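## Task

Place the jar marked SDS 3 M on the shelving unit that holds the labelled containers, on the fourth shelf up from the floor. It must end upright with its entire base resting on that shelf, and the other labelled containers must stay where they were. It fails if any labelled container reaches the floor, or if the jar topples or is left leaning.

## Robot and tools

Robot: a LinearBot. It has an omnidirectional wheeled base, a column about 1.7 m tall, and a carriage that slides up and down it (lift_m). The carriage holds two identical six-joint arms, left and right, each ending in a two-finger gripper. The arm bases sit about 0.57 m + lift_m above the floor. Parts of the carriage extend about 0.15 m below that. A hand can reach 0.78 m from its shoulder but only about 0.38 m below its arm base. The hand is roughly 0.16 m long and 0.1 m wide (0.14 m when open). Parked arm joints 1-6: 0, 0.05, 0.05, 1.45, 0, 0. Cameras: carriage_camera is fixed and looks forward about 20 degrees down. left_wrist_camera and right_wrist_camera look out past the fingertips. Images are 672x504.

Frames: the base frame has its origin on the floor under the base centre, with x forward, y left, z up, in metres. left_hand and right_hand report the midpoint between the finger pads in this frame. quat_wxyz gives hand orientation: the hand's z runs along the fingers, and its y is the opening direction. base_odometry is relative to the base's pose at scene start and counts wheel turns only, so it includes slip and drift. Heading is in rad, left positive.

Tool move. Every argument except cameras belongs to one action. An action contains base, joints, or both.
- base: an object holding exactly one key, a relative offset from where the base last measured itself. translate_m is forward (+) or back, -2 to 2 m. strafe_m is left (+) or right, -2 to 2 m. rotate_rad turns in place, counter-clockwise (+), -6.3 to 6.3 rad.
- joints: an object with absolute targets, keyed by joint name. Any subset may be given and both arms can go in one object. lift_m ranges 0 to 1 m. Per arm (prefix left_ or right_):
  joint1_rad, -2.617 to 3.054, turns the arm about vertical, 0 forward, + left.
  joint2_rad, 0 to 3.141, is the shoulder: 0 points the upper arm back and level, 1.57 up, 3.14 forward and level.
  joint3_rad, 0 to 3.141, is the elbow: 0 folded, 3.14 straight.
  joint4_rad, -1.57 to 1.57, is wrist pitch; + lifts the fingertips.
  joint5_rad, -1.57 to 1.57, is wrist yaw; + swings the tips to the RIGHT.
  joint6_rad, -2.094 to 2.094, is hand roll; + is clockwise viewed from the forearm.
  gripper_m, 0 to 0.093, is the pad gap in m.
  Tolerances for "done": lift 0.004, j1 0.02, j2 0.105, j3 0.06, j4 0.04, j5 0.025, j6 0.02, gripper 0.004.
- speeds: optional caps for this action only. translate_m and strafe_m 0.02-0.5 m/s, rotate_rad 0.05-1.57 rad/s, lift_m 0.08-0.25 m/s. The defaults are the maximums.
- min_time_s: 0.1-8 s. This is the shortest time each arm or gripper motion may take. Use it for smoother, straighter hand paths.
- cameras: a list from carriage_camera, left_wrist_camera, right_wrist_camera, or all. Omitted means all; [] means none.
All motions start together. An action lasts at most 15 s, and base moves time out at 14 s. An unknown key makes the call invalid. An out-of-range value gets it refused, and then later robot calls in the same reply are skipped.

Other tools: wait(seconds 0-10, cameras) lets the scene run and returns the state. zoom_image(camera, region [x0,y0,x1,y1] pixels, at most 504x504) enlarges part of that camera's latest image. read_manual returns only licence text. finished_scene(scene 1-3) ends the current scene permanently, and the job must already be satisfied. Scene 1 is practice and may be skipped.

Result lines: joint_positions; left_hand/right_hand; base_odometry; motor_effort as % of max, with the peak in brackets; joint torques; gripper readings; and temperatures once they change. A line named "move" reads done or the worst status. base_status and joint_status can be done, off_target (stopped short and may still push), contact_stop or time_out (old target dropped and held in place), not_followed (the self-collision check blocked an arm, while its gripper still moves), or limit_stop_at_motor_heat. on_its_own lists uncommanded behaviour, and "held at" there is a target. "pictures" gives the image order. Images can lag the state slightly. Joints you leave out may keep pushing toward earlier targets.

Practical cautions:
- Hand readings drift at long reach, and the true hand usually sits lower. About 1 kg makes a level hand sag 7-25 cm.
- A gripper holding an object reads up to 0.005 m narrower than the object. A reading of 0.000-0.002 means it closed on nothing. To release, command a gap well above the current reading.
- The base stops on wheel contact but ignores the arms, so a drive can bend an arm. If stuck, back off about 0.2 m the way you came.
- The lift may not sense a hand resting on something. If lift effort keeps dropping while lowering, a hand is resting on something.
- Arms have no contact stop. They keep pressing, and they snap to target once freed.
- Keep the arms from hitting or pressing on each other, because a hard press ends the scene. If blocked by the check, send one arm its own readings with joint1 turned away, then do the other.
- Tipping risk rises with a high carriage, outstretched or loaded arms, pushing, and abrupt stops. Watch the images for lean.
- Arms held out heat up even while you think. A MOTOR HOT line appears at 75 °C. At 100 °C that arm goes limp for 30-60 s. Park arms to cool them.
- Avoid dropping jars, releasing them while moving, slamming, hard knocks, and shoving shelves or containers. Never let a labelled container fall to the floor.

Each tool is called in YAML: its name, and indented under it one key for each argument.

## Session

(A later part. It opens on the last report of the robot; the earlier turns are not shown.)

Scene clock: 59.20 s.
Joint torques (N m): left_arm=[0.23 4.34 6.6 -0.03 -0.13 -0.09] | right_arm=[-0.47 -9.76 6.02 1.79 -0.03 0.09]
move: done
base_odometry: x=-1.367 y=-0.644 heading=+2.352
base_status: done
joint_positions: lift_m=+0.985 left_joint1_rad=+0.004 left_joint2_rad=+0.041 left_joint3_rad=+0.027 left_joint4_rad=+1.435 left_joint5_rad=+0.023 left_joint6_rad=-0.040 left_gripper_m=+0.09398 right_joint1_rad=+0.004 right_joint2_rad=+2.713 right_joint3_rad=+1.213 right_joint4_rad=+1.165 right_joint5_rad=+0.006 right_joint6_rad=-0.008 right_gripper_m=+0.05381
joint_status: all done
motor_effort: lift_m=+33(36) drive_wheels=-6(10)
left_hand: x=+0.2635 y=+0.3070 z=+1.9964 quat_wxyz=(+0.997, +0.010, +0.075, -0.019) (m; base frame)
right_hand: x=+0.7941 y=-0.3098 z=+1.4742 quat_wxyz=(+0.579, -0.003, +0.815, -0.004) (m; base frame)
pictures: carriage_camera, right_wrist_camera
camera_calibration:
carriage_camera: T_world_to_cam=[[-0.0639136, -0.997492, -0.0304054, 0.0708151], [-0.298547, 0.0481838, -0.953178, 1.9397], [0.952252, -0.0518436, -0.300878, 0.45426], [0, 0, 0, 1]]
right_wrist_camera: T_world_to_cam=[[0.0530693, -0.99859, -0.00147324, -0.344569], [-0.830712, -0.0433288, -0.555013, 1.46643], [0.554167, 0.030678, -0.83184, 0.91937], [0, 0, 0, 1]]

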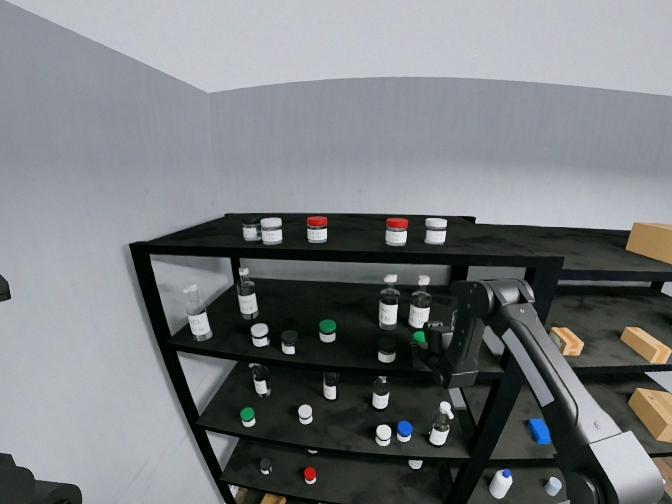

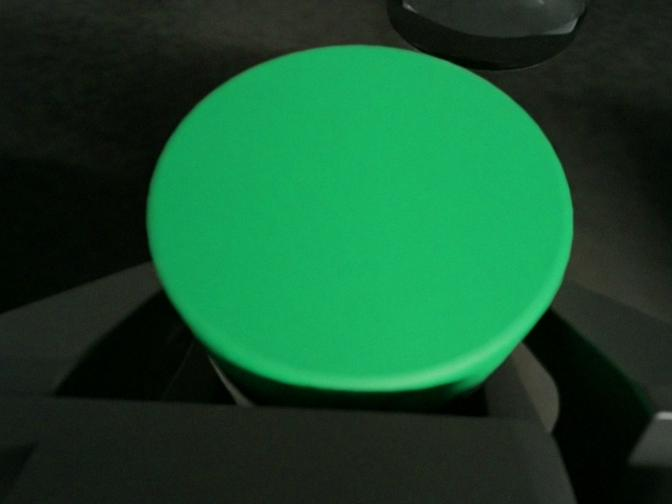

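move:
  joints: {"lift_m":0.98}
  speeds: {"lift_m":0.08}
  cameras: ["carriage_camera","right_wrist_camera"]

Scene clock: 60.20 s.
Joint torques (N m): left_arm=[0.36 4.27 6.56 -0.06 -0.2 -0.11] | right_arm=[-0.47 -9.76 5.89 1.59 -0.06 0.11]
move: done
base_odometry: x=-1.367 y=-0.644 heading=+2.352
joint_positions: lift_m=+0.980 left_joint1_rad=+0.004 left_joint2_rad=+0.041 left_joint3_rad=+0.027 left_joint4_rad=+1.435 left_joint5_rad=+0.023 left_joint6_rad=-0.040 left_gripper_m=+0.09398 right_joint1_rad=+0.004 right_joint2_rad=+2.713 right_joint3_rad=+1.217 right_joint4_rad=+1.183 right_joint5_rad=+0.006 right_joint6_rad=-0.008 right_gripper_m=+0.05381
joint_status: all done
motor_effort: lift_m=+33(33) drive_wheels=-5(6)
left_hand: x=+0.2635 y=+0.3070 z=+1.9914 quat_wxyz=(+0.997, +0.010, +0.075, -0.019) (m; base frame)
right_hand: x=+0.7968 y=-0.3098 z=+1.4746 quat_wxyz=(+0.588, -0.003, +0.809, -0.004) (m; base frame)
pictures: carriage_camera, right_wrist_camera
camera_calibration:
carriage_camera: T_world_to_cam=[[-0.0639136, -0.997492, -0.0304054, 0.0706643], [-0.298547, 0.0481838, -0.953178, 1.93497], [0.952252, -0.0518436, -0.300878, 0.452768], [0, 0, 0, 1]]
right_wrist_camera: T_world_to_cam=[[0.0530897, -0.99859, -0.000397517, -0.346301], [-0.818448, -0.0432845, -0.572947, 1.48553], [0.572122, 0.0307429, -0.819592, 0.885903], [0, 0, 0, 1]]

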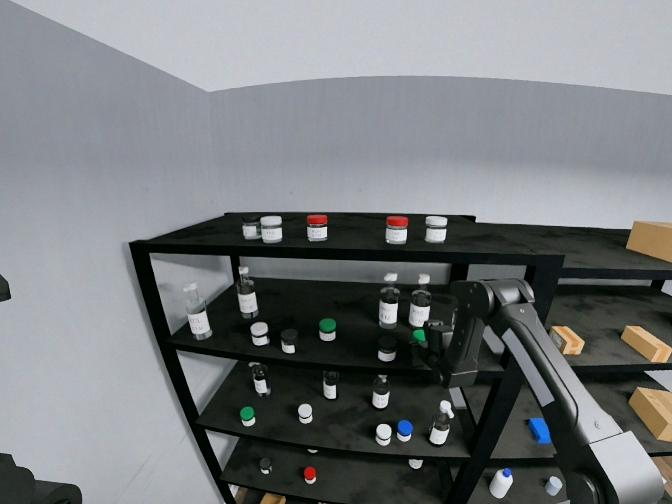

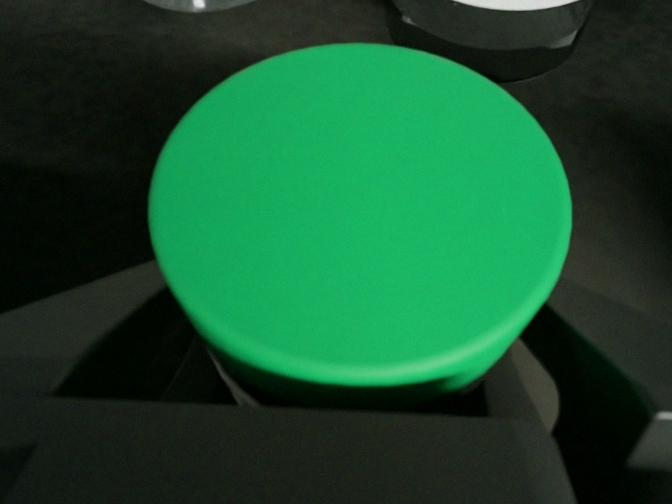

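move:
  joints: {"lift_m":0.986}
  speeds: {"lift_m":0.08}
  cameras: []

move:
  joints: {"right_gripper_m":0.064}
  min_time_s: 2.5
  cameras: ["right_wrist_camera"]

move:
  joints: {"right_gripper_m":0.08}
  min_time_s: 2
  cameras: ["carriage_camera","right_wrist_camera"]

zoom_image:
  camera: "carriage_camera"
  region: [340, 290, 480, 400]

Scene clock: 61.27 s.
move: done
joint_status: all done
motor_effort: lift_m=+39(51) drive_wheels=-5(5)
pictures: none

Scene clock: 64.07 s.
move: done
joint_status: all done
motor_effort: lift_m=+40(42) drive_wheels=-5(5)
pictures: right_wrist_camera
camera_calibration:
right_wrist_camera: T_world_to_cam=[[0.0530688, -0.99859, -0.00149211, -0.344574], [-0.830924, -0.0433295, -0.554696, 1.4668], [0.55385, 0.0306769, -0.832051, 0.919695], [0, 0, 0, 1]]

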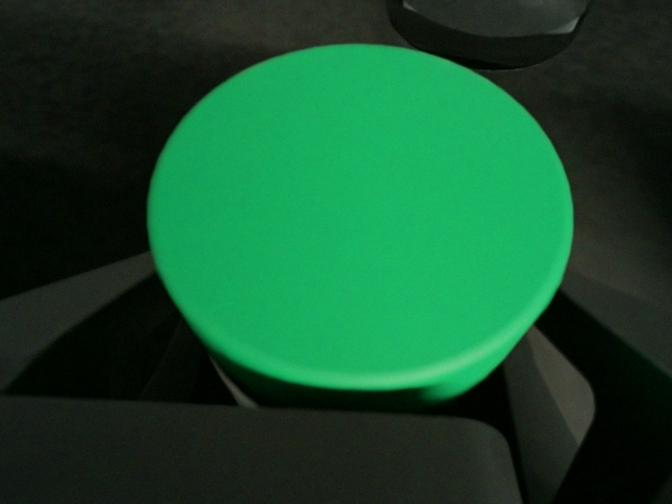

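Scene clock: 66.37 s.
Joint torques (N m): left_arm=[0.31 4.14 6.58 -0.09 -0.07 -0.1] | right_arm=[-0.47 -9.85 5.83 1.84 -0.02 0.11]
move: done
base_odometry: x=-1.367 y=-0.644 heading=+2.352
joint_positions: lift_m=+0.986 left_joint1_rad=+0.004 left_joint2_rad=+0.041 left_joint3_rad=+0.027 left_joint4_rad=+1.435 left_joint5_rad=+0.023 left_joint6_rad=-0.040 left_gripper_m=+0.09398 right_joint1_rad=+0.004 right_joint2_rad=+2.715 right_joint3_rad=+1.217 right_joint4_rad=+1.162 right_joint5_rad=+0.006 right_joint6_rad=-0.008 right_gripper_m=+0.07987
joint_status: all done
motor_effort: lift_m=+40(43) drive_wheels=-5(5)
left_hand: x=+0.2635 y=+0.3070 z=+1.9968 quat_wxyz=(+0.997, +0.010, +0.075, -0.019) (m; base frame)
right_hand: x=+0.7948 y=-0.3098 z=+1.4744 quat_wxyz=(+0.579, -0.003, +0.816, -0.004) (m; base frame)
pictures: carriage_camera, right_wrist_camera
camera_calibration:
carriage_camera: T_world_to_cam=[[-0.0639136, -0.997492, -0.0304054, 0.0708287], [-0.298547, 0.0481838, -0.953178, 1.94013], [0.952252, -0.0518436, -0.300878, 0.454395], [0, 0, 0, 1]]
right_wrist_camera: T_world_to_cam=[[0.0530688, -0.99859, -0.00149211, -0.344574], [-0.830924, -0.0433295, -0.554696, 1.4668], [0.55385, 0.0306769, -0.832051, 0.919695], [0, 0, 0, 1]]

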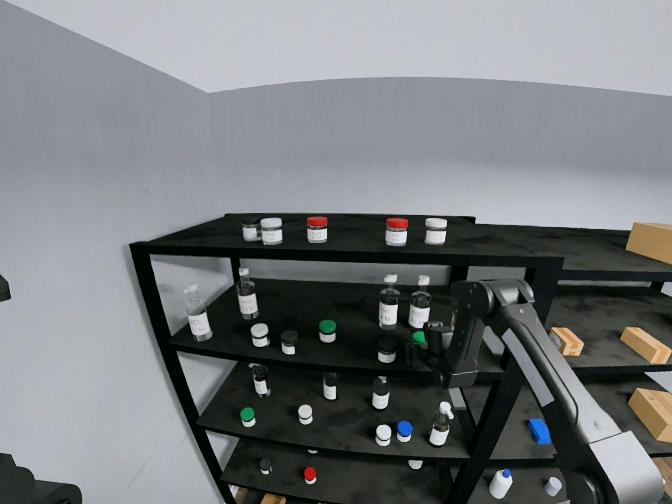

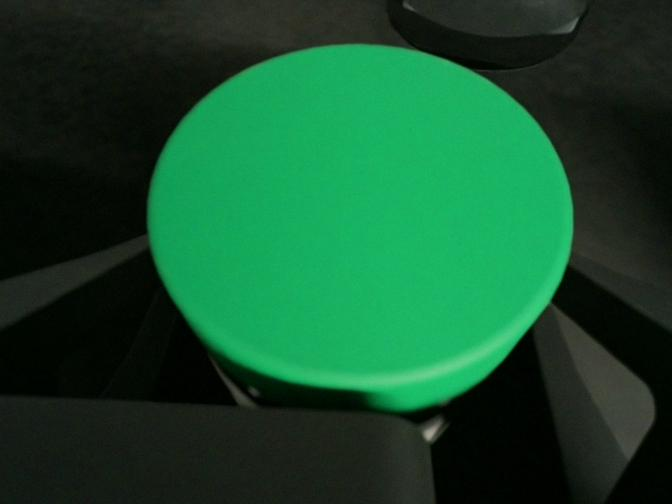

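Scaled by 3.600 from the camera's 672x504 image, which has a finer 960x720 frame.

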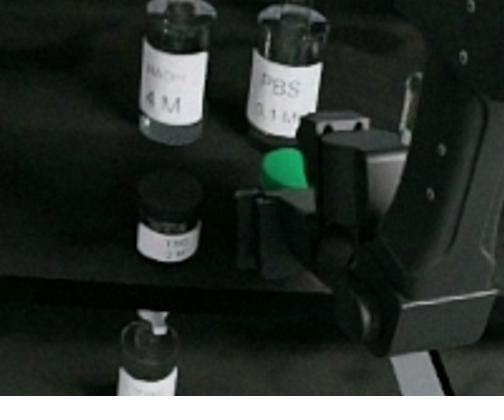

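move:
  base: {"translate_m": -0.3}
  speeds: {"translate_m":0.1}
  cameras: ["carriage_camera"]

zoom_image:
  camera: "carriage_camera"
  region: [300, 240, 500, 390]

Scene clock: 70.47 s.
Joint torques (N m): left_arm=[0.36 4.03 6.79 -0.06 -0.15 -0.1] | right_arm=[-0.47 -9.81 6.15 1.85 0.01 0.13]
move: done
base_odometry: x=-1.156 y=-0.857 heading=+2.352
base_status: done
joint_positions: lift_m=+0.986 left_joint1_rad=+0.004 left_joint2_rad=+0.041 left_joint3_rad=+0.027 left_joint4_rad=+1.435 left_joint5_rad=+0.023 left_joint6_rad=-0.040 left_gripper_m=+0.09398 right_joint1_rad=+0.004 right_joint2_rad=+2.715 right_joint3_rad=+1.217 right_joint4_rad=+1.157 right_joint5_rad=+0.006 right_joint6_rad=-0.008 right_gripper_m=+0.07987
motor_effort: lift_m=+41(42) drive_wheels=+0(12)
left_hand: x=+0.2635 y=+0.3070 z=+1.9968 quat_wxyz=(+0.997, +0.010, +0.075, -0.019) (m; base frame)
right_hand: x=+0.7945 y=-0.3098 z=+1.4733 quat_wxyz=(+0.577, -0.003, +0.817, -0.004) (m; base frame)
pictures: carriage_camera
camera_calibration:
carriage_camera: T_world_to_cam=[[-0.0639136, -0.997492, -0.0304054, 0.0708287], [-0.298547, 0.0481838, -0.953178, 1.94013], [0.952252, -0.0518436, -0.300878, 0.454395], [0, 0, 0, 1]]

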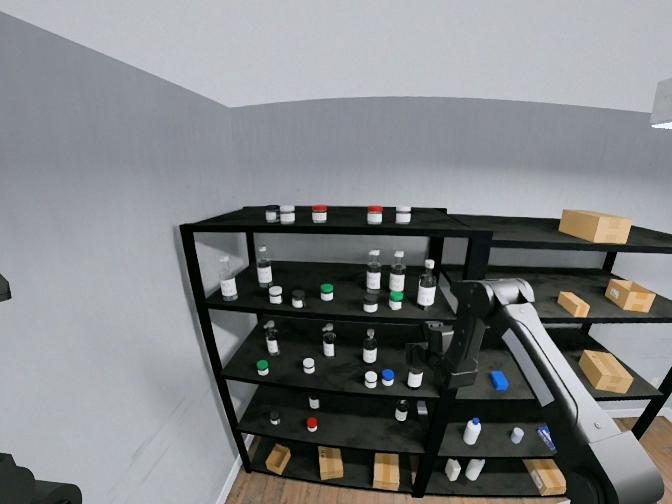

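Scaled by 2.520 from the camera's 672x504 image, which has a finer 960x720 frame.

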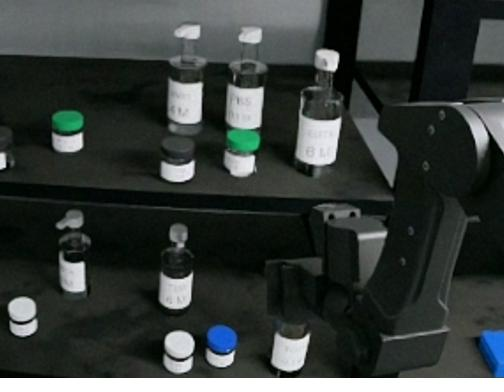

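finished_scene:
  scene: 3

The scene is finished: the task was done.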